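## Task

Push the loose end of the black network patch cord into the socket beneath the red label until it clicks home, with the plug's latch clip on top. The cord must be at rest shortly after you finish.

## Robot and tools

Robot: two six-joint arms, left_arm and right_arm, each ending in a two-finger parallel gripper. Base positions in the scene frame: left_arm (-0.017, +0.459, +0.023) m, right_arm (-0.044, -0.322, +0.023) m, both almost unrotated (a tiny yaw). Scene frame: origin at table-top height midway between the arms, +x out over the table, +z up, +y toward left_arm (not tied to image left/right). Reported hand positions (m), quaternions (wxyz), velocities and Hand targets are in each arm's own base frame; fixed cameras and the table use the scene frame. Printed poses can be off by a few cm.

Gripper geometry: fingers point along the gripper's +z and close along its x; end_effector_position is the point between the pads, fingertips 17.5 mm beyond it. A block juts about 10 cm toward the gripper's -y and turns with it.

Cameras: cam_head_left, cam_head_right, cam_high, cam_low (fixed) and cam_left_wrist, cam_right_wrist (on the hands), all 896x504; calibration is supplied per camera.

Row layout (shared by execute_actions and move): one flat list of 18 numbers covering both arms, each in [-1, 1]: left_arm dx, dy, dz, rx, ry, rz, then left gripper position, force_limit, speed, then the same nine for right_arm. The six pose numbers are an offset, not a pose: measured from that arm's Hand target as it stood when the action or move began, along that arm's base axes; 1.0 = 0.6 m or 180 degrees; rx, ry, rz form one rotation vector, turning about the Hand target point. Rows within one action do not stack; each new action or call starts from the updated Hand target, so sending the same offset twice moves twice. All six at 0 re-requests the current Hand target (useful when the gripper settled short, or to back off a push). Gripper numbers are absolute settings: position +1 = open 50 mm, about -0.65 = pads meeting, -1 = close until stopped by an object; force_limit -1/0/+1 = about 20/102/185 N per pad; speed -1/0/+1 = 20/85/150 mm/s; both start at +1. To leave a gripper alone, resend its last three numbers (0 is a real command). A new force_limit or speed applies only with a changed position (change of 0.01 or more).

Tools:
- execute_actions(actions, cameras): actions is a list of actions, each a list of up to 15 rows, one per 1/30 s step; a short action repeats its last row. Images come back only for an empty actions list or when cameras names them (["all"] for all, [] for none).
- move(target, speed, blend, stop_force, zero, blocking, cameras): straight-line path to one row, or a list of up to 15 rows, all offsets from the same starting Hand targets. speed in m/s, 0.002 to 3.6, default 0.25 (turning up to twice that in rad/s), one value or one per target. blend in m rounds corners (0 = stop at each). stop_force in N, 3 to 120, ends an arm's path on contact; zero (default true) re-zeros it first; unreliable while the gripper rotates; omit it when lifting off something. blocking=false returns early (not allowed with stop_force). Paths do not avoid obstacles; 10 s cap.
- wait(seconds 0 to 10, cameras).
- stop(cameras): brakes a running move.
- zoom_image(camera, region [x0, y0, x1, y1] in pixels, at most 504 wide and high).
- zero_wrist_force(arm: left_arm or right_arm).
- finished_scene(scene: this scene's number, 1 to 2); irreversible.

Reading results: Hand target is the last commanded pose after clipping; the next offsets start there. Orientation commands are clipped to within 32 degrees of the measured one each step. object_status: 0 moving, 1 blocked while opening, 2 blocked while closing (a grip), 3 reached the setting or pads met (likely empty). Opening in mm is about (250 - position_measured) x 0.202. The move: line gives the ending (done, off_target, moving, held, fault) and limits (paced = pose clipped, held = steps withheld). Wrist force/torque are in the gripper's own axes, zeroed at scene start; a third line shows the peak since last shown. Joint torques include the arm's weight. Joint velocities may read within noise. MOTOR HOT appears from 70 °C.

Avoid: external force near 150 N (give or take 25) or joint contact torque reaching 138 N m (shoulder, elbow) or 25.7 N m (wrists) — that freezes the arm for 10 s; stiff arms fault even slightly past a firm contact, so approach slowly with stop_force. Do not let the arms press or collide with each other or close a gripper on the other's fingers. Do not strike fixed or heavy objects, drop things, release moving parts, or let anything leave the table. Route paths around an arm's own base. Limit holding, stretched poses and pushing at unreachable targets (85 °C brakes the arm for 30 to 60 s). Ensure the cord is still before finishing.

Each tool is called after "Call:" as a command line: name --argument value for each argument, lists and objects as JSON in quotes; but a table of rows of numbers goes row by row, as --pt "numbers of a row", without its own name.

## Session

Call:
execute_actions --actions '[]'

Scene clock: 0.00 s.
left_arm: end_effector_position=(+0.0902, -0.0930, +0.3269) position_measured=3 object_status=3 end_effector_quat_wxyz=(-0.224, +0.810, +0.536, -0.081) | right_arm: end_effector_position=(+0.3121, -0.3601, +0.2382) position_measured=3 object_status=3 end_effector_quat_wxyz=(-0.029, +0.972, +0.034, +0.229)
Joint positions: left_arm=[-1.29 -2.236 1.983 -0.925 -1.854 -0.832] | right_arm=[2.368 -1.441 -2.074 -0.907 1.941 0.782]
Joint velocities: within noise
Joint torques (N m): no reading
Motor temperatures (°C): left_arm=[33 34 33 41 39 40] | right_arm=[33 34 32 41 42 44]
Wrist force (N): no reading
Wrist torque (N m): no reading
Wrist force, peak (N): no reading
Hand target: left_arm +0.0902, -0.0930, +0.3269; -0.224, +0.810, +0.536, -0.081 | right_arm +0.3121, -0.3601, +0.2382; -0.029, +0.972, +0.034, +0.229
Tool commands: left_gripper/position=+1.0 left_gripper/force_limit=+1.0 left_gripper/speed=+1.0 right_gripper/position=+1.0 right_gripper/force_limit=+1.0 right_gripper/speed=+1.0

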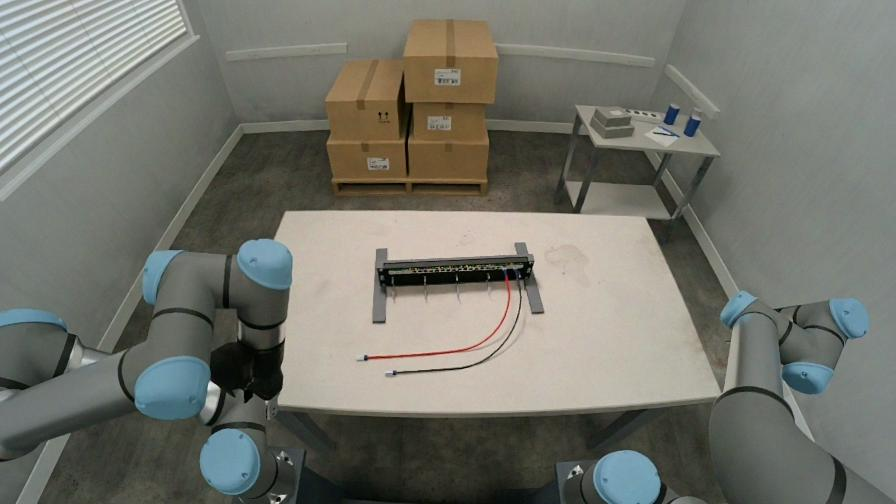

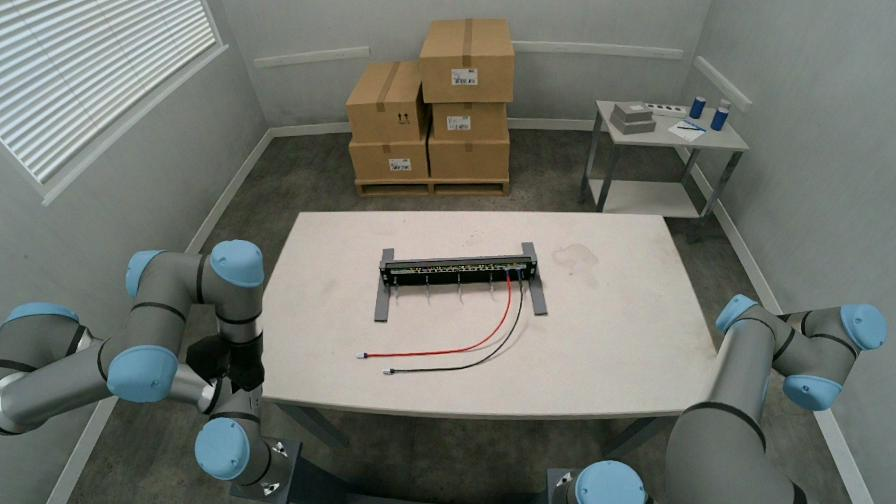

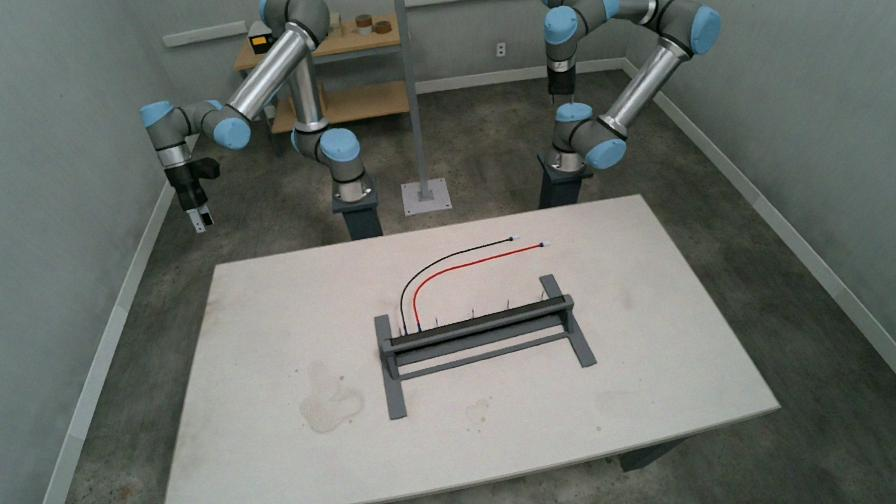

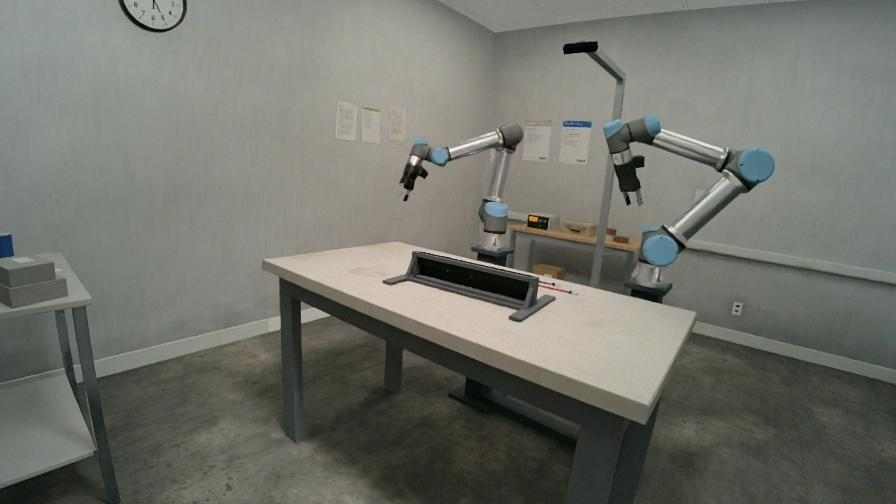

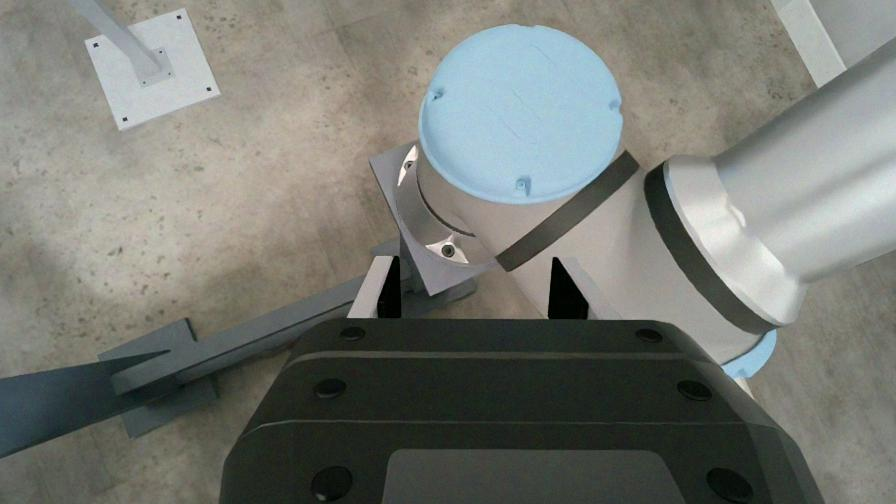

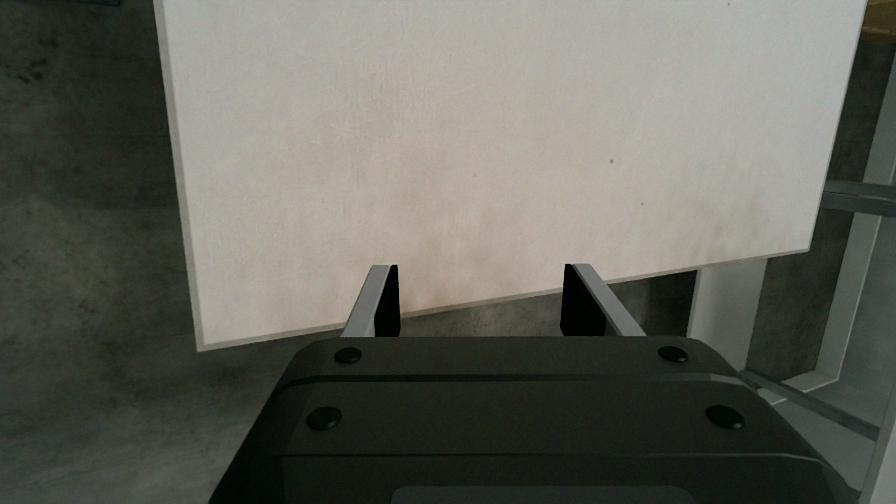

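Call:
zoom_image --camera "cam_head_left" --region '[360, 230, 560, 340]'

Call:
zoom_image --camera "cam_head_left" --region '[340, 335, 480, 395]'

Call:
zoom_image --camera "cam_head_right" --region '[370, 250, 470, 310]'

Call:
zoom_image --camera "cam_high" --region '[360, 220, 600, 370]'

Scaled by 2.520 from the camera's 896x504 image, which has a finer 1280x720 frame.

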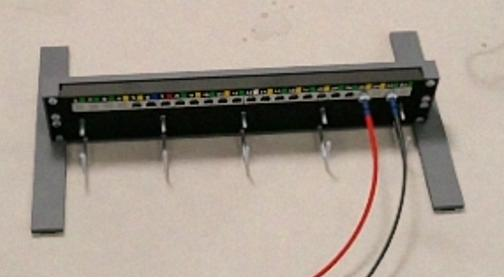

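Scaled by 3.600 from the camera's 896x504 image, which has a finer 1280x720 frame.

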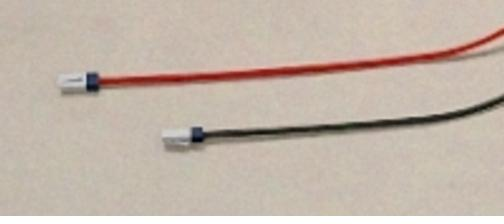

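Scaled by 5.040 from the camera's 896x504 image, which has a finer 1280x720 frame.

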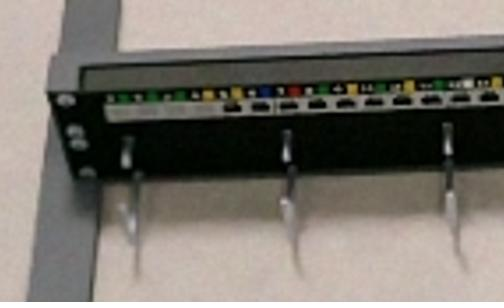

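Scaled by 2.100 from the camera's 896x504 image, which has a finer 1280x720 frame.

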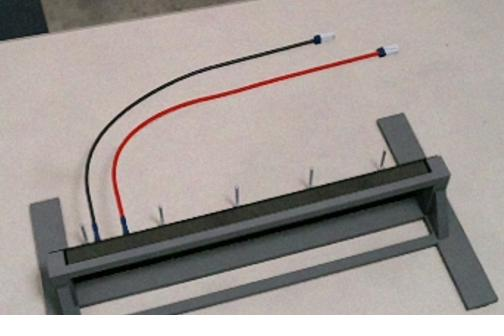

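Call:
move --target '[0.356, -0.227, -0.212, 0.0614, -0.170, 0.614, 1, 1, 1, 0,0,0,0,0,0,1,1,1]' --speed 0.4 --cameras '["cam_left_wrist","cam_head_left"]'

Scene clock: 84.13 s.
left_arm: end_effector_position=(+0.3037, -0.2292, +0.1996) position_measured=3 object_status=3 end_effector_quat_wxyz=(+0.000, +0.000, +1.000, +0.001) | right_arm: end_effector_position=(+0.3121, -0.3601, +0.2382) position_measured=3 object_status=3 end_effector_quat_wxyz=(-0.029, +0.972, +0.034, +0.229)
Joint positions: left_arm=[-1.005 -1.855 2.143 -1.859 -1.57 -2.577] | right_arm=[2.368 -1.441 -2.074 -0.907 1.941 0.782]
Joint torques (N m): left_arm=[10.94 -20.33 -36.47 -1.04 -1.19 -2.2] | right_arm=[1.66 18.6 23.22 3.56 0.66 -0.18]
Wrist force (N): left_arm=[0.2 -0.2 0.8] | right_arm=[0.2 0.2 -0.1]
Wrist torque (N m): left_arm=[-0.05 0.02 0.08] | right_arm=[0.03 -0.04 0.01]
Wrist force, peak (N): left_arm=[-0.2 -0.7 1.2] | right_arm=[-0.5 -0.3 -0.1]
Hand target: left_arm +0.3038, -0.2292, +0.1997; +0.000, -0.001, +1.000, +0.001 | right_arm +0.3121, -0.3601, +0.2382; -0.029, +0.972, +0.034, +0.229
Off the commanded pose: left_arm 0.000 m, 0 deg | right_arm 0.000 m, 0 deg.
move: done
camera_calibration:
cam_left_wrist: T_world_to_cam=[[-0.999805, -0.016919, -0.0102305, 0.311793], [-0.0193953, 0.939746, 0.341322, 0.172795], [0.00383925, 0.341454, -0.939891, 0.398978], [0, 0, 0, 1]] pos_world=[0.313552, -0.293341, 0.319207]
Images, in order (width x height): cam_head_left 896x504, cam_left_wrist 896x504.

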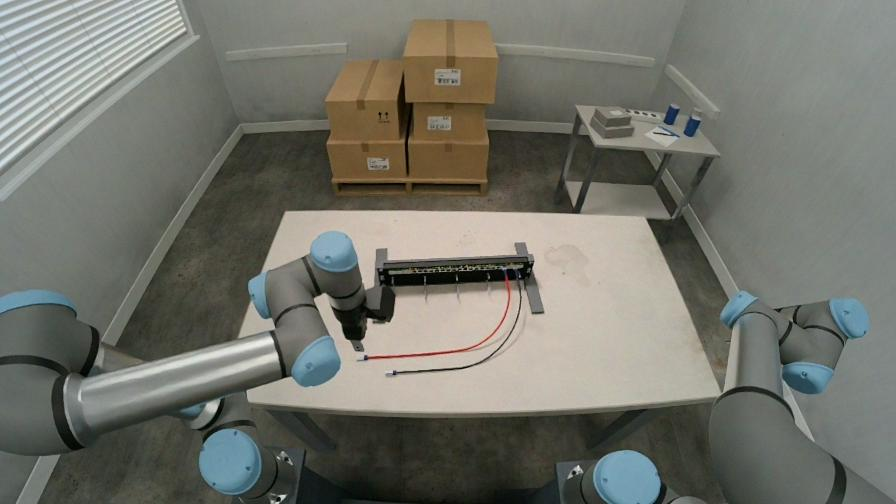

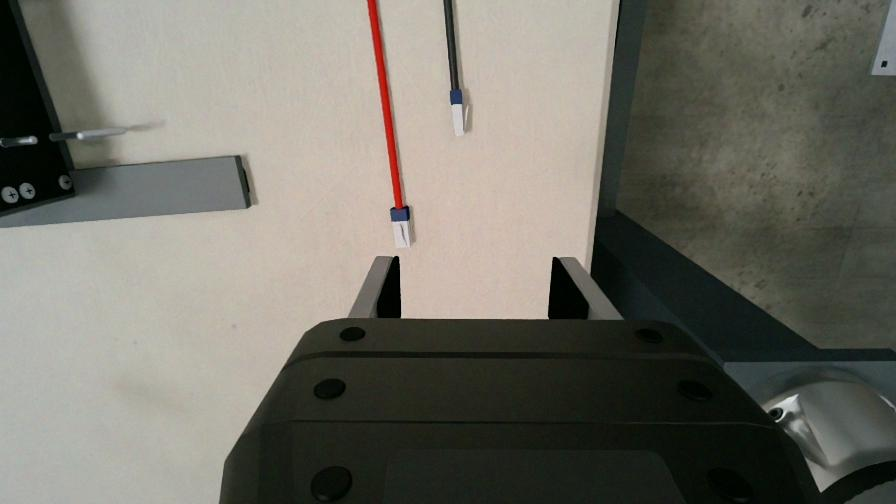

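Call:
zoom_image --camera "cam_left_wrist" --region '[360, 60, 500, 260]'

Call:
zoom_image --camera "cam_left_wrist" --region '[425, 70, 495, 150]'

Scaled by 2.520 from the camera's 896x504 image, which has a finer 1280x720 frame.

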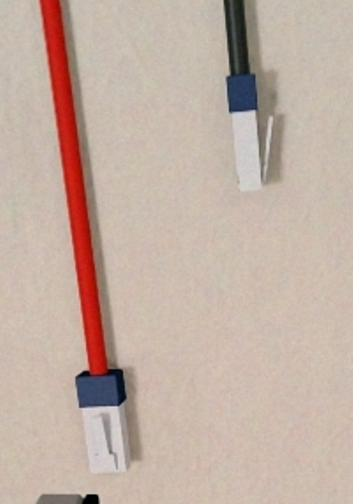

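Scaled by 6.300 from the camera's 896x504 image, which has a finer 1280x720 frame.

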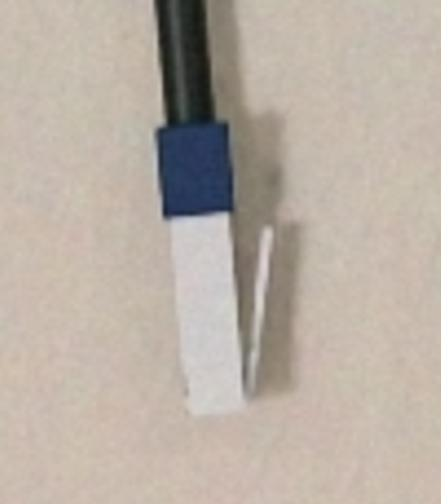

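Call:
move --target '[-0.356, 0.227, 0.212, -0.0614, 0.170, -0.614, 1, 1, 1, 0.05,0.617,-0.083,0.15,0.08,0.046,1,1,1]' --speed 0.4

Call:
move --target '[0,0,0,0,0,0, 1, 1, 1, -0.028,0.62,-0.217,0.15,0.083,0.046,1,1,1]' --speed 0.4 --cameras '["cam_right_wrist","cam_head_left"]'

Scene clock: 197.80 s.
left_arm: end_effector_position=(+0.0902, -0.0930, +0.3269) position_measured=3 object_status=3 end_effector_quat_wxyz=(-0.224, +0.810, +0.536, -0.081) | right_arm: end_effector_position=(+0.3421, +0.0101, +0.1884) position_measured=3 object_status=3 end_effector_quat_wxyz=(-0.275, +0.955, +0.045, +0.106)
Joint positions: left_arm=[-1.29 -2.236 1.983 -0.925 -1.854 -0.832] | right_arm=[3.158 -1.204 -2.411 -0.876 2.131 1.557]
Joint torques (N m): left_arm=[5.07 15.54 -17.82 -3.07 0.87 -0.76] | right_arm=[1.61 15.66 29.12 1.18 -1.33 -0.81]
Wrist force (N): left_arm=[-0.1 -0.1 -0.3] | right_arm=[-1.4 -1.0 1.4]
Wrist torque (N m): left_arm=[-0.01 0.01 0.03] | right_arm=[-0.39 0.38 -0.03]
Wrist force, peak (N): left_arm=[-0.2 -0.9 1.2] | right_arm=[-0.9 -2.4 2.2]
Hand target: left_arm +0.0902, -0.0930, +0.3269; -0.224, +0.810, +0.536, -0.081 | right_arm +0.3421, +0.0101, +0.1884; -0.275, +0.955, +0.045, +0.106
Off the commanded pose: left_arm 0.000 m, 0 deg | right_arm 0.000 m, 0 deg.
move: done

Scene clock: 199.37 s.
left_arm: end_effector_position=(+0.0902, -0.0930, +0.3269) position_measured=3 object_status=3 end_effector_quat_wxyz=(-0.224, +0.810, +0.536, -0.081) | right_arm: end_effector_position=(+0.3254, +0.3820, +0.0582) position_measured=3 object_status=3 end_effector_quat_wxyz=(-0.500, +0.864, +0.051, -0.030)
Joint positions: left_arm=[-1.29 -2.236 1.983 -0.925 -1.854 -0.832] | right_arm=[3.918 -2.205 -2.399 0.706 2.327 2.568]
Joint torques (N m): left_arm=[13.41 15.33 -18.11 0.98 0.92 2.6] | right_arm=[7.08 24.68 13.06 5.6 3.02 1.34]
Wrist force (N): left_arm=[-0.2 -0.3 -0.1] | right_arm=[-1.6 -1.5 0.5]
Wrist torque (N m): left_arm=[-0.05 0.03 0.03] | right_arm=[-0.72 0.49 -0.12]
Wrist force, peak (N): left_arm=[-0.5 -0.2 0.0] | right_arm=[-1.2 -1.8 4.8]
Hand target: left_arm +0.0902, -0.0930, +0.3269; -0.224, +0.810, +0.536, -0.081 | right_arm +0.3253, +0.3821, +0.0582; -0.500, +0.864, +0.051, -0.030
Off the commanded pose: left_arm 0.000 m, 0 deg | right_arm 0.000 m, 0 deg.
move: done
camera_calibration:
cam_right_wrist: T_world_to_cam=[[0.992238, 0.124286, 0.00400513, -0.365719], [0.096705, -0.750994, -0.653189, 0.313047], [-0.0781746, 0.648506, -0.757184, -0.0515591], [0, 0, 0, 1]] pos_world=[0.328577, 0.313987, 0.166904]
Images, in order (width x height): cam_head_left 896x504, cam_right_wrist 896x504.

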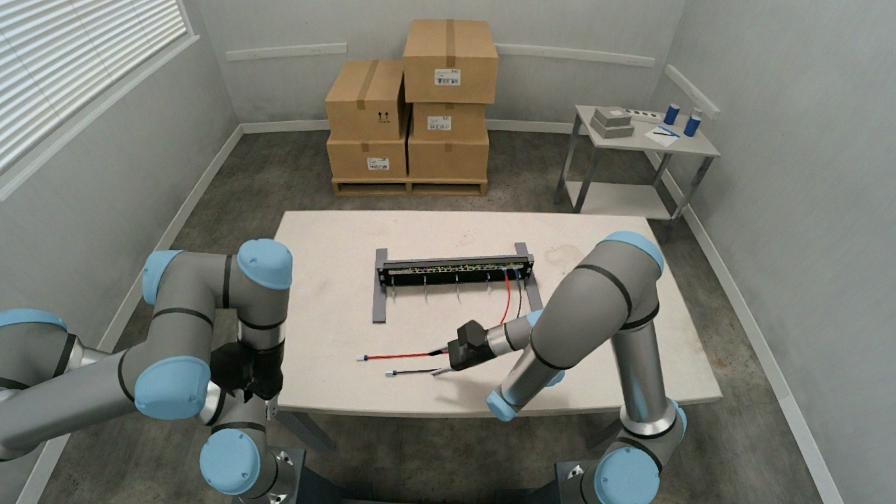

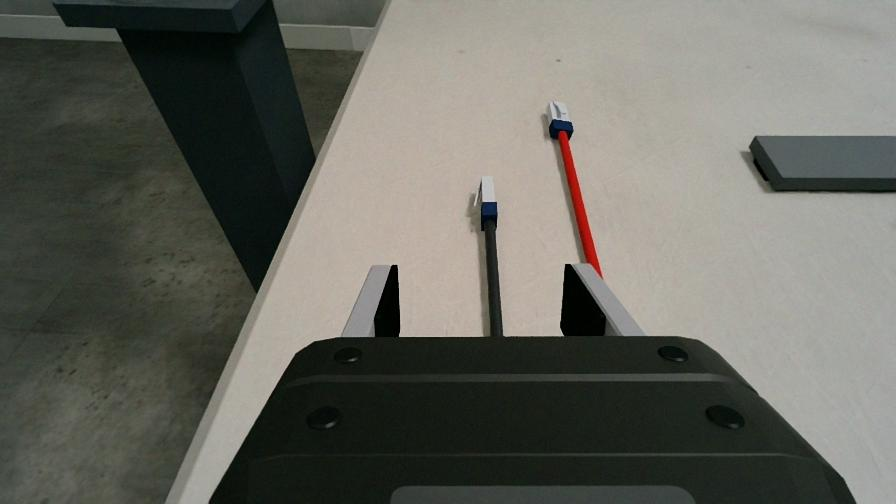

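Call:
zoom_image --camera "cam_right_wrist" --region '[440, 160, 540, 250]'

Call:
zoom_image --camera "cam_right_wrist" --region '[330, 240, 650, 350]'

Scaled by 5.040 from the camera's 896x504 image, which has a finer 1280x720 frame.

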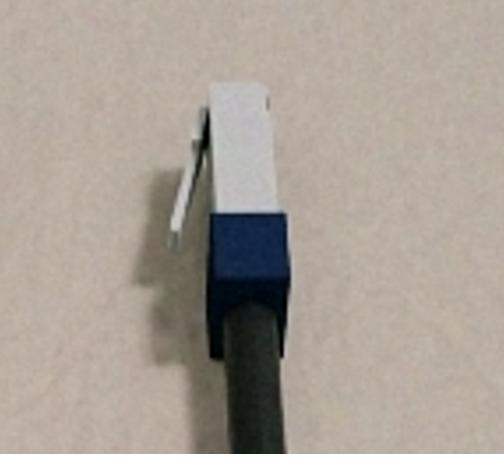

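Scaled by 1.575 from the camera's 896x504 image, which has a finer 1280x720 frame.

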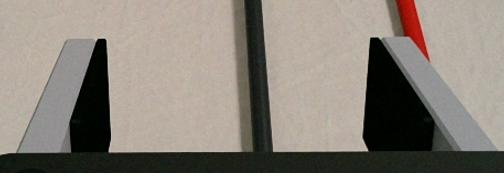

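Call:
move --target '[0,0,0,0,0,0, 1, 1, 1, -0.001,0.145,-0.075,0,0,0,1,1,1]' --speed 0.2 --cameras '["cam_right_wrist"]'

Call:
zoom_image --camera "cam_right_wrist" --region '[380, 180, 580, 340]'

Scene clock: 254.70 s.
left_arm: end_effector_position=(+0.0902, -0.0930, +0.3269) position_measured=3 object_status=3 end_effector_quat_wxyz=(-0.224, +0.810, +0.536, -0.081) | right_arm: end_effector_position=(+0.3247, +0.4690, +0.0133) position_measured=3 object_status=3 end_effector_quat_wxyz=(-0.500, +0.864, +0.051, -0.030)
Joint positions: left_arm=[-1.29 -2.236 1.983 -0.925 -1.854 -0.832] | right_arm=[4.068 -2.383 -2.234 0.802 2.214 2.697]
Joint torques (N m): left_arm=[12.95 15.48 -18.65 1.04 0.82 2.53] | right_arm=[4.99 34.86 9.89 0.95 2.38 -1.04]
Wrist force (N): left_arm=[-0.3 -0.1 0.1] | right_arm=[-2.0 -2.4 0.6]
Wrist torque (N m): left_arm=[-0.02 0.04 0.03] | right_arm=[-0.84 0.55 -0.12]
Wrist force, peak (N): left_arm=[-0.3 -0.5 0.1] | right_arm=[-1.7 -2.4 3.4]
Hand target: left_arm +0.0902, -0.0930, +0.3269; -0.224, +0.810, +0.536, -0.081 | right_arm +0.3247, +0.4691, +0.0132; -0.500, +0.864, +0.051, -0.030
Off the commanded pose: left_arm 0.000 m, 0 deg | right_arm 0.000 m, 0 deg.
move: done
camera_calibration:
cam_right_wrist: T_world_to_cam=[[0.99223, 0.124352, 0.00396512, -0.375775], [0.0967061, -0.750803, -0.653409, 0.349], [-0.0782757, 0.648716, -0.756995, -0.142173], [0, 0, 0, 1]] pos_world=[0.327976, 0.400988, 0.121905]
Images, in order (width x height): cam_right_wrist 896x504.

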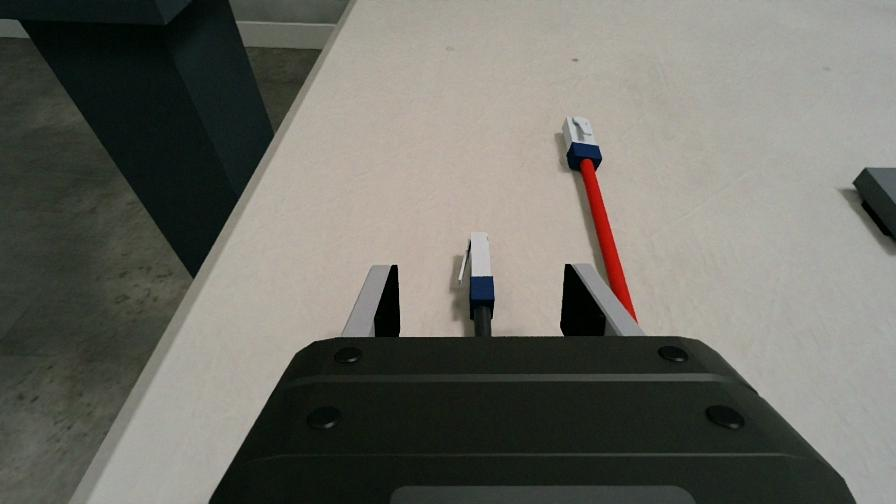

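Scaled by 2.520 from the camera's 896x504 image, which has a finer 1280x720 frame.

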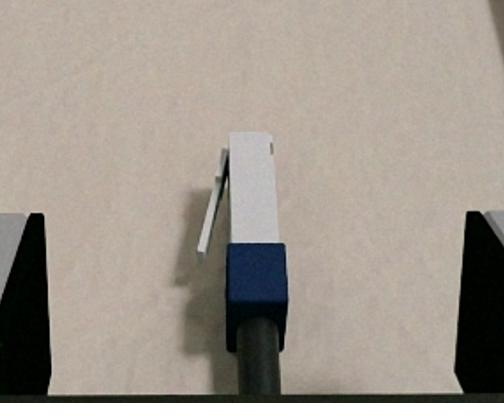

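Call:
move --target '[0,0,0,0,0,0, 1, 1, 1, -0.004,0.035,-0.0258,0,0,0,1,1,1]' --speed 0.03 --stop_force 5 --cameras '["cam_right_wrist"]'

Call:
zoom_image --camera "cam_right_wrist" --region '[380, 220, 580, 340]'

Scene clock: 274.03 s.
left_arm: end_effector_position=(+0.0902, -0.0930, +0.3269) position_measured=3 object_status=3 end_effector_quat_wxyz=(-0.224, +0.810, +0.536, -0.081) | right_arm: end_effector_position=(+0.3223, +0.4901, -0.0022) position_measured=3 object_status=3 end_effector_quat_wxyz=(-0.500, +0.864, +0.051, -0.030)
Joint positions: left_arm=[-1.29 -2.236 1.983 -0.925 -1.854 -0.832] | right_arm=[4.103 -2.434 -2.189 0.824 2.186 2.723]
Joint torques (N m): left_arm=[13.01 15.39 -19.2 0.94 0.7 2.55] | right_arm=[-7.57 46.38 -2.99 1.52 3.17 -2.06]
Wrist force (N): left_arm=[0.0 0.0 0.1] | right_arm=[-1.8 -1.7 0.2]
Wrist torque (N m): left_arm=[-0.01 0.00 0.03] | right_arm=[-0.70 0.55 -0.29]
Wrist force, peak (N): left_arm=[-0.6 0.0 -0.1] | right_arm=[-2.1 -2.4 0.6]
Hand target: left_arm +0.0902, -0.0930, +0.3269; -0.224, +0.810, +0.536, -0.081 | right_arm +0.3223, +0.4901, -0.0022; -0.500, +0.864, +0.051, -0.030
Off the commanded pose: left_arm 0.000 m, 0 deg | right_arm 0.000 m, 0 deg.
move: done
camera_calibration:
cam_right_wrist: T_world_to_cam=[[0.992219, 0.124436, 0.0040389, -0.375996], [0.0968175, -0.750788, -0.653409, 0.354904], [-0.0782753, 0.648716, -0.756994, -0.167783], [0, 0, 0, 1]] pos_world=[0.325576, 0.422089, 0.106405]
Images, in order (width x height): cam_right_wrist 896x504.

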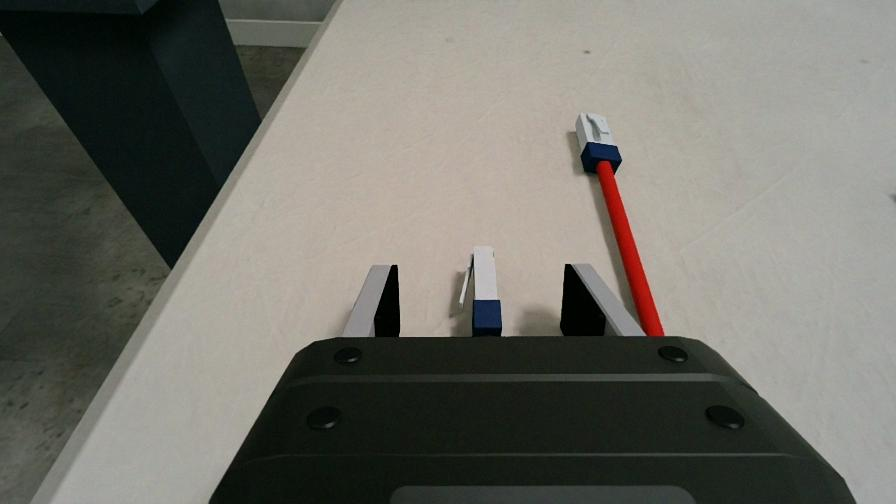

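Scaled by 2.520 from the camera's 896x504 image, which has a finer 1280x720 frame.

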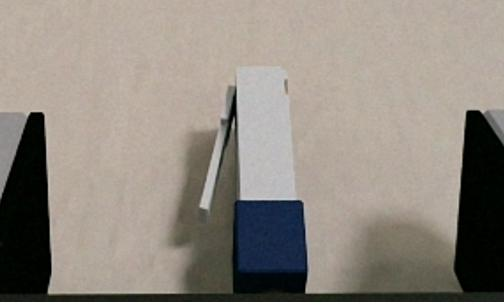

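Call:
move --target '[0,0,0,0,0,0, 1, 1, 1, 0,0,0,0,0,0,-1,-0.5,-0.6]' --cameras '["cam_right_wrist"]'

Call:
zoom_image --camera "cam_right_wrist" --region '[420, 230, 540, 340]'

Scene clock: 300.97 s.
left_arm: end_effector_position=(+0.0902, -0.0930, +0.3269) position_measured=3 object_status=3 end_effector_quat_wxyz=(-0.224, +0.810, +0.536, -0.081) | right_arm: end_effector_position=(+0.3223, +0.4901, -0.0022) position_measured=217 object_status=2 end_effector_quat_wxyz=(-0.500, +0.864, +0.051, -0.030)
Joint positions: left_arm=[-1.29 -2.236 1.983 -0.925 -1.854 -0.832] | right_arm=[4.103 -2.434 -2.189 0.824 2.186 2.723]
Joint torques (N m): left_arm=[13.2 15.14 -19.04 0.94 0.64 2.51] | right_arm=[-7.01 46.51 -2.94 1.39 2.93 -2.07]
Wrist force (N): left_arm=[0.1 0.0 0.1] | right_arm=[-1.9 -2.1 0.2]
Wrist torque (N m): left_arm=[0.00 -0.02 0.03] | right_arm=[-0.76 0.57 -0.29]
Wrist force, peak (N): left_arm=[-0.1 -0.6 -0.2] | right_arm=[-2.4 -2.0 0.4]
Hand target: left_arm +0.0902, -0.0930, +0.3269; -0.224, +0.810, +0.536, -0.081 | right_arm +0.3223, +0.4901, -0.0022; -0.500, +0.864, +0.051, -0.030
Off the commanded pose: left_arm 0.000 m, 0 deg | right_arm 0.000 m, 0 deg.
move: done
camera_calibration:
cam_right_wrist: T_world_to_cam=[[0.992219, 0.124436, 0.0040389, -0.375996], [0.0968175, -0.750788, -0.653409, 0.354904], [-0.0782753, 0.648716, -0.756994, -0.167783], [0, 0, 0, 1]] pos_world=[0.325576, 0.422089, 0.106405]
Images, in order (width x height): cam_right_wrist 896x504.

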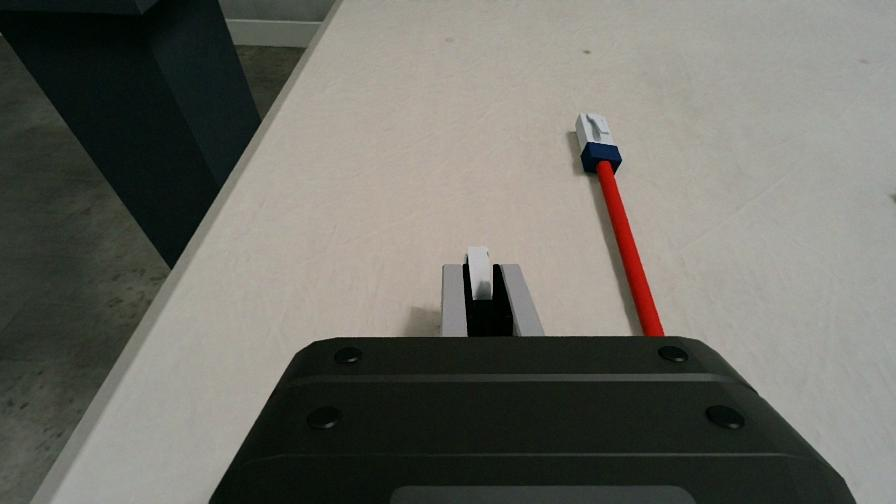

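Scaled by 4.200 from the camera's 896x504 image, which has a finer 1280x720 frame.

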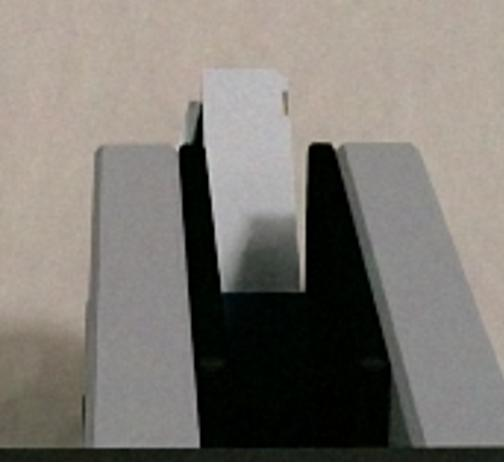

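Call:
move --pt "0 0 0 0 0 0 1 1 1 0 -0.02 0.13 0 0 0 -1 -0.5 -0.6" --pt "0 0 0 0 0 0 1 1 1 0.13 -0.11 0.25 0.1707 0.2124 -0.1948 -1 -0.5 -0.6" --pt "0 0 0 0 0 0 1 1 1 0.288 -0.153 0.153 0.3415 0.4248 -0.3896 -1 -0.5 -0.6" --speed 0.35 --blend 0.03 --cameras '["cam_right_wrist","cam_head_left","cam_high"]'

Call:
zoom_image --camera "cam_right_wrist" --region '[250, 100, 650, 340]'

Scene clock: 352.23 s.
left_arm: end_effector_position=(+0.0902, -0.0930, +0.3269) position_measured=3 object_status=3 end_effector_quat_wxyz=(-0.224, +0.810, +0.536, -0.081) | right_arm: end_effector_position=(+0.4183, +0.4192, +0.1363) position_measured=217 object_status=2 end_effector_quat_wxyz=(+0.692, -0.557, +0.430, +0.161)
Joint positions: left_arm=[-1.29 -2.236 1.983 -0.925 -1.854 -0.832] | right_arm=[4.053 -2.471 -2.233 1.572 1.801 4.029]
Joint torques (N m): left_arm=[12.89 15.08 -19.11 0.99 0.43 2.33] | right_arm=[2.21 37.24 1.95 2.69 -0.82 0.34]
Wrist force (N): left_arm=[0.1 -0.2 0.2] | right_arm=[0.3 -4.3 -1.2]
Wrist torque (N m): left_arm=[-0.04 -0.02 0.03] | right_arm=[-1.14 0.40 -0.34]
Wrist force, peak (N): left_arm=[-0.7 -0.1 0.0] | right_arm=[-0.4 -8.2 0.8]
Hand target: left_arm +0.0902, -0.0930, +0.3269; -0.224, +0.810, +0.536, -0.081 | right_arm +0.4183, +0.4192, +0.1363; +0.692, -0.557, +0.430, +0.161 (not the last commanded pose)
Tool commands: left_gripper/position=+1.0 left_gripper/force_limit=+1.0 left_gripper/speed=+1.0 right_gripper/position=-1.0 right_gripper/force_limit=-0.498039 right_gripper/speed=-0.6
Off the commanded pose: left_arm 0.000 m, 0 deg | right_arm 0.092 m, 49 deg.
FORCE FAULT: contact force on the right arm reached its limit, and that arm stopped. The contact can be on any part of that arm, not only on its tool. That arm's remaining commands of this call were not run. That arm is still stopped at the end of this call. That arm stays stopped for about 10 more seconds. Until then a move that you send moves the other arm only, and its call returns only when the move has ended. Once the stop has ended, the next robot result says so. If the stop ends while you think or write, that arm runs what you send next, counted from a new Hand target: where the arm stands when the stop ends. While its stop runs, that arm takes no new command, but its gripper still runs the gripper command that each later call begins with. Until it ends, the stop uses up actions while you think or wait. An arm that is not stopped still takes commands.
move: fault (right_arm); path passed 2 of 3 targets
camera_calibration:
cam_right_wrist: T_world_to_cam=[[0.584641, -0.256567, -0.769655, -0.0272685], [-0.79528, 0.0063091, -0.606209, 0.432306], [0.160389, 0.966506, -0.200354, -0.318292], [0, 0, 0, 1]] pos_world=[0.410797, 0.297907, 0.177309]
Images, in order (width x height): cam_head_left 896x504, cam_high 896x504, cam_right_wrist 896x504.

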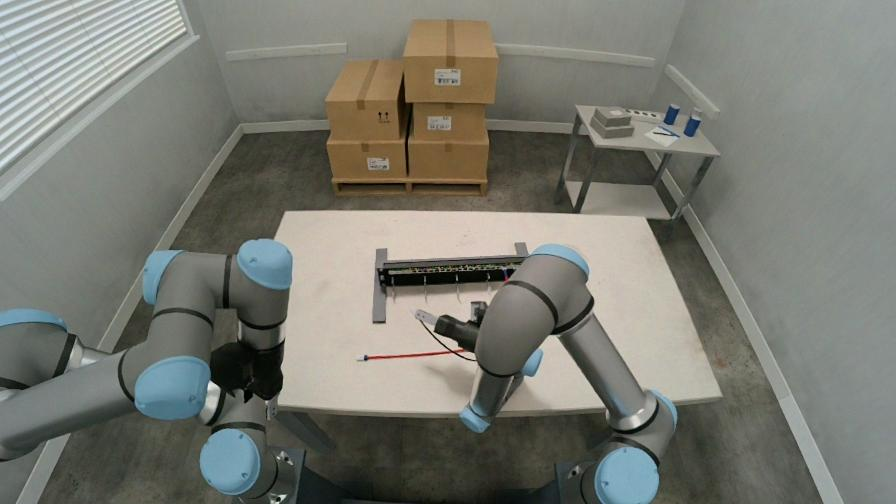

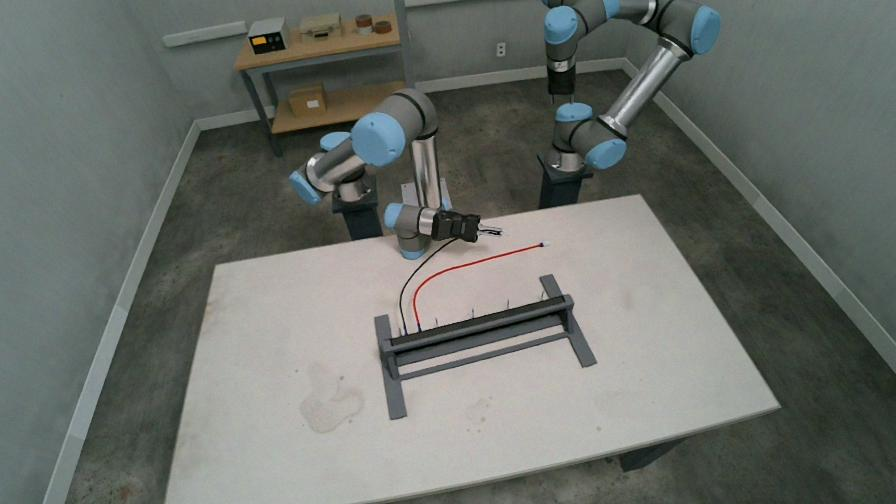

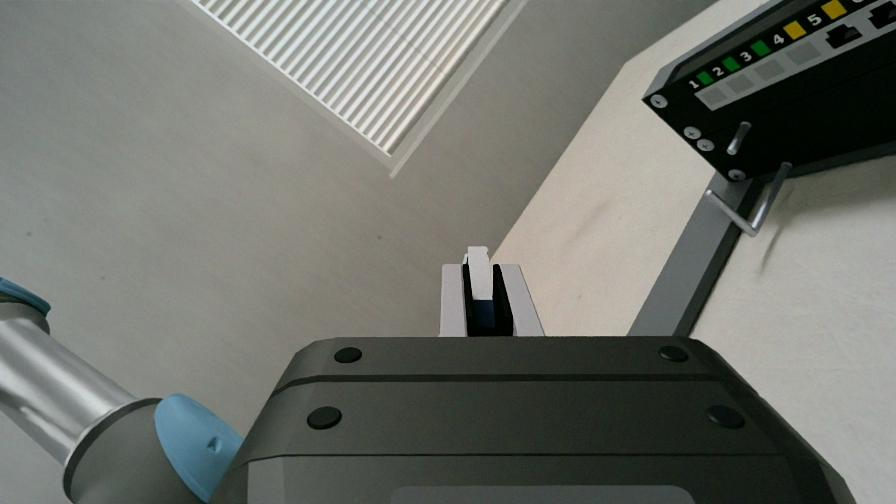

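Scaled by 1.260 from the camera's 896x504 image, which has a finer 1280x720 frame.

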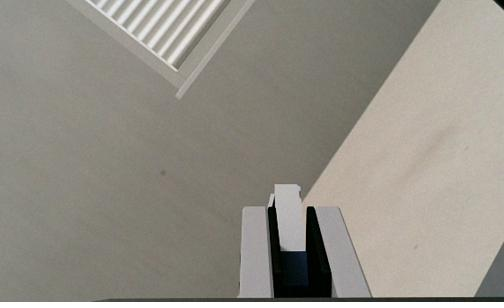

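Call:
wait --seconds 1

Scene clock: 581.53 s.
left_arm: end_effector_position=(+0.0902, -0.0930, +0.3269) position_measured=3 object_status=3 end_effector_quat_wxyz=(-0.224, +0.810, +0.536, -0.081) | right_arm: end_effector_position=(+0.4183, +0.4192, +0.1363) position_measured=217 object_status=2 end_effector_quat_wxyz=(+0.692, -0.557, +0.430, +0.161)
Joint positions: left_arm=[-1.29 -2.236 1.983 -0.925 -1.854 -0.832] | right_arm=[4.053 -2.471 -2.233 1.572 1.801 4.029]
Joint torques (N m): left_arm=[12.59 15.07 -19.63 0.84 0.17 2.17] | right_arm=[1.34 37.07 1.19 2.36 -0.29 -0.14]
Wrist force (N): left_arm=[-0.3 -0.3 0.0] | right_arm=[0.6 -4.3 -1.2]
Wrist torque (N m): left_arm=[-0.05 0.05 0.03] | right_arm=[-1.15 0.34 -0.34]
Wrist force, peak (N): left_arm=[-0.6 -0.4 0.0] | right_arm=[0.7 -4.9 -1.4]
Hand target: left_arm +0.0902, -0.0930, +0.3269; -0.224, +0.810, +0.536, -0.081 | right_arm +0.4183, +0.4192, +0.1363; +0.692, -0.557, +0.430, +0.161 (not the last commanded pose)
Tool commands: left_gripper/position=+1.0 left_gripper/force_limit=+1.0 left_gripper/speed=+1.0 right_gripper/position=-1.0 right_gripper/force_limit=-0.498039 right_gripper/speed=-0.6
Off the commanded pose: left_arm 0.000 m, 0 deg | right_arm 0.092 m, 49 deg.
FORCE FAULT, CONTINUED: the right arm's stop, for the force fault that an earlier result reported, is over. The rest of the stop counts as 19 of the actions that you can send in this scene. That arm's target is now where it stood when the stop ended, not its last command. That arm accepts commands again.
wait: 1.00 s; at rest from the start

Call:
move --pt "0 0 0 0 0 0 1 1 1 0 0 0.2 0 0 0 -1 -0.5 -0.6" --pt "0 0 0 0 0 0 1 1 1 0.123 -0.043 0.39 0.1381 0.172 -0.1587 -1 -0.5 -0.6" --speed 0.35 --blend 0.03 --cameras '["cam_right_wrist","cam_head_left"]'

Scene clock: 597.83 s.
left_arm: end_effector_position=(+0.0902, -0.0930, +0.3269) position_measured=3 object_status=3 end_effector_quat_wxyz=(-0.224, +0.810, +0.536, -0.081) | right_arm: end_effector_position=(+0.4920, +0.3935, +0.3704) position_measured=217 object_status=2 end_effector_quat_wxyz=(+0.673, -0.216, +0.673, +0.216)
Joint positions: left_arm=[-1.29 -2.236 1.983 -0.925 -1.854 -0.832] | right_arm=[4.221 -1.809 -2.224 0.891 1.112 4.712]
Joint torques (N m): left_arm=[12.67 14.86 -19.18 0.82 0.06 2.14] | right_arm=[-6.86 23.59 9.96 1.33 -1.5 1.51]
Wrist force (N): left_arm=[-0.2 -0.1 0.1] | right_arm=[3.1 -4.7 -2.6]
Wrist torque (N m): left_arm=[-0.02 0.02 0.04] | right_arm=[-0.89 0.05 -0.41]
Wrist force, peak (N): left_arm=[-0.6 0.1 -0.1] | right_arm=[3.3 -5.2 -2.9]
Hand target: left_arm +0.0902, -0.0930, +0.3269; -0.224, +0.810, +0.536, -0.081 | right_arm +0.4921, +0.3934, +0.3703; +0.673, -0.216, +0.673, +0.216
Off the commanded pose: left_arm 0.000 m, 0 deg | right_arm 0.000 m, 0 deg.
move: done
camera_calibration:
cam_right_wrist: T_world_to_cam=[[0.00610789, -0.00435384, -0.999972, 0.373879], [-0.817312, 0.576147, -0.00750071, 0.197883], [0.576164, 0.817334, -0.000039404, -0.478428], [0, 0, 0, 1]] pos_world=[0.435101, 0.278654, 0.375334]
Images, in order (width x height): cam_head_left 896x504, cam_right_wrist 896x504.

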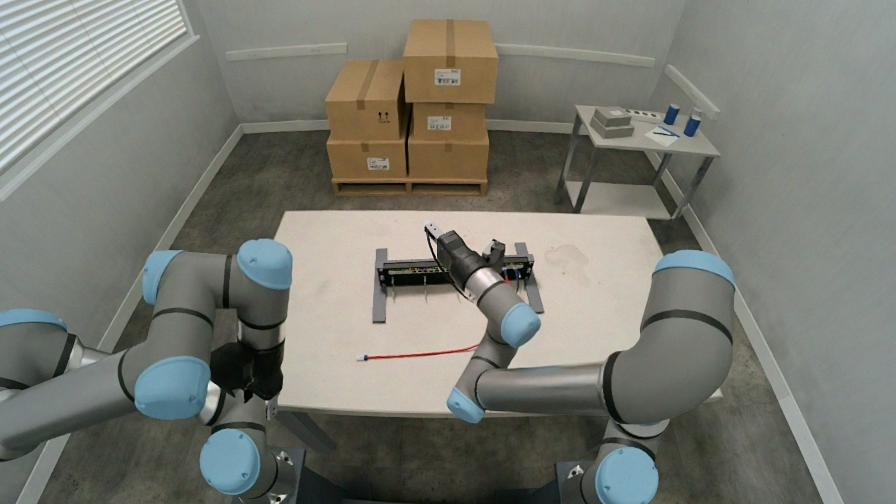

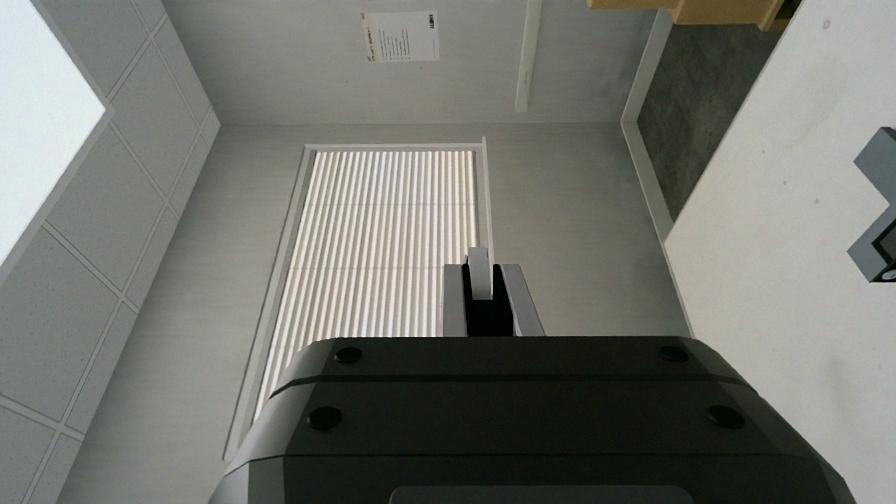

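Call:
move --pt "0 0 0 0 0 0 1 1 1 0.0687 -0.1572 0 0 0 -0.1273 -1 -0.5 -0.6" --pt "0 0 0 0 0 0 1 1 1 0.0705 -0.3285 0 0 0 -0.2546 -1 -0.5 -0.6" --pt "0 0 0 0 0 0 1 1 1 0.0057 -0.4875 0 0 0 -0.382 -1 -0.5 -0.6" --pt "0 0 0 0 0 0 1 1 1 -0.1158 -0.6083 0 0 0 -0.5093 -1 -0.5 -0.6" --speed 0.35 --blend 0.02 --cameras '["cam_head_left"]'

Scene clock: 615.67 s.
left_arm: end_effector_position=(+0.0902, -0.0930, +0.3269) position_measured=3 object_status=3 end_effector_quat_wxyz=(-0.224, +0.810, +0.536, -0.081) | right_arm: end_effector_position=(+0.4227, +0.0284, +0.3703) position_measured=217 object_status=2 end_effector_quat_wxyz=(+0.624, +0.333, +0.624, -0.333)
Joint positions: left_arm=[-1.29 -2.236 1.983 -0.925 -1.854 -0.832] | right_arm=[4.229 -1.805 -2.228 0.892 -0.497 4.712]
Joint torques (N m): left_arm=[12.66 14.8 -19.81 0.66 -0.15 2.03] | right_arm=[10.93 31.15 6.31 1.54 -1.78 1.28]
Wrist force (N): left_arm=[-0.1 -0.1 0.1] | right_arm=[2.3 -4.4 -2.4]
Wrist torque (N m): left_arm=[-0.02 0.02 0.04] | right_arm=[-0.87 0.15 -0.39]
Wrist force, peak (N): left_arm=[-0.4 -0.4 0.3] | right_arm=[2.5 -6.1 -2.5]
Hand target: left_arm +0.0902, -0.0930, +0.3269; -0.224, +0.810, +0.536, -0.081 | right_arm +0.4226, +0.0284, +0.3703; +0.624, +0.333, +0.624, -0.333
Off the commanded pose: left_arm 0.000 m, 0 deg | right_arm 0.000 m, 0 deg.
move: done
Images, in order (width x height): cam_head_left 896x504.

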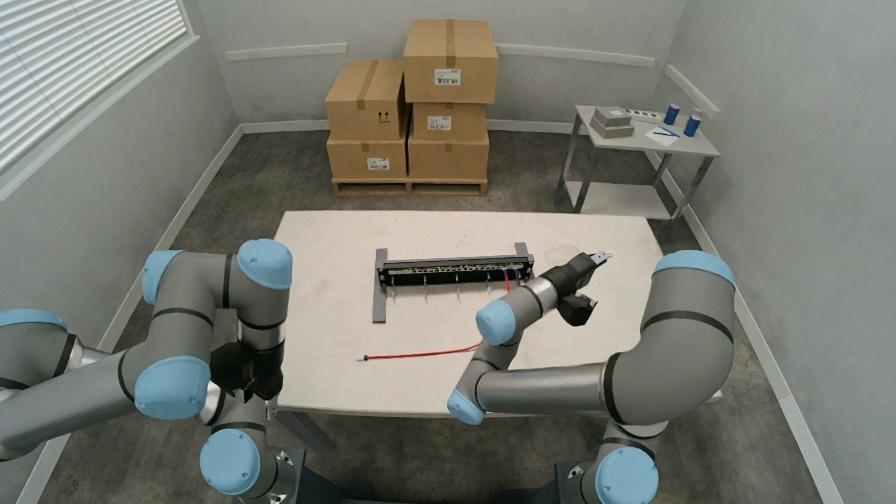

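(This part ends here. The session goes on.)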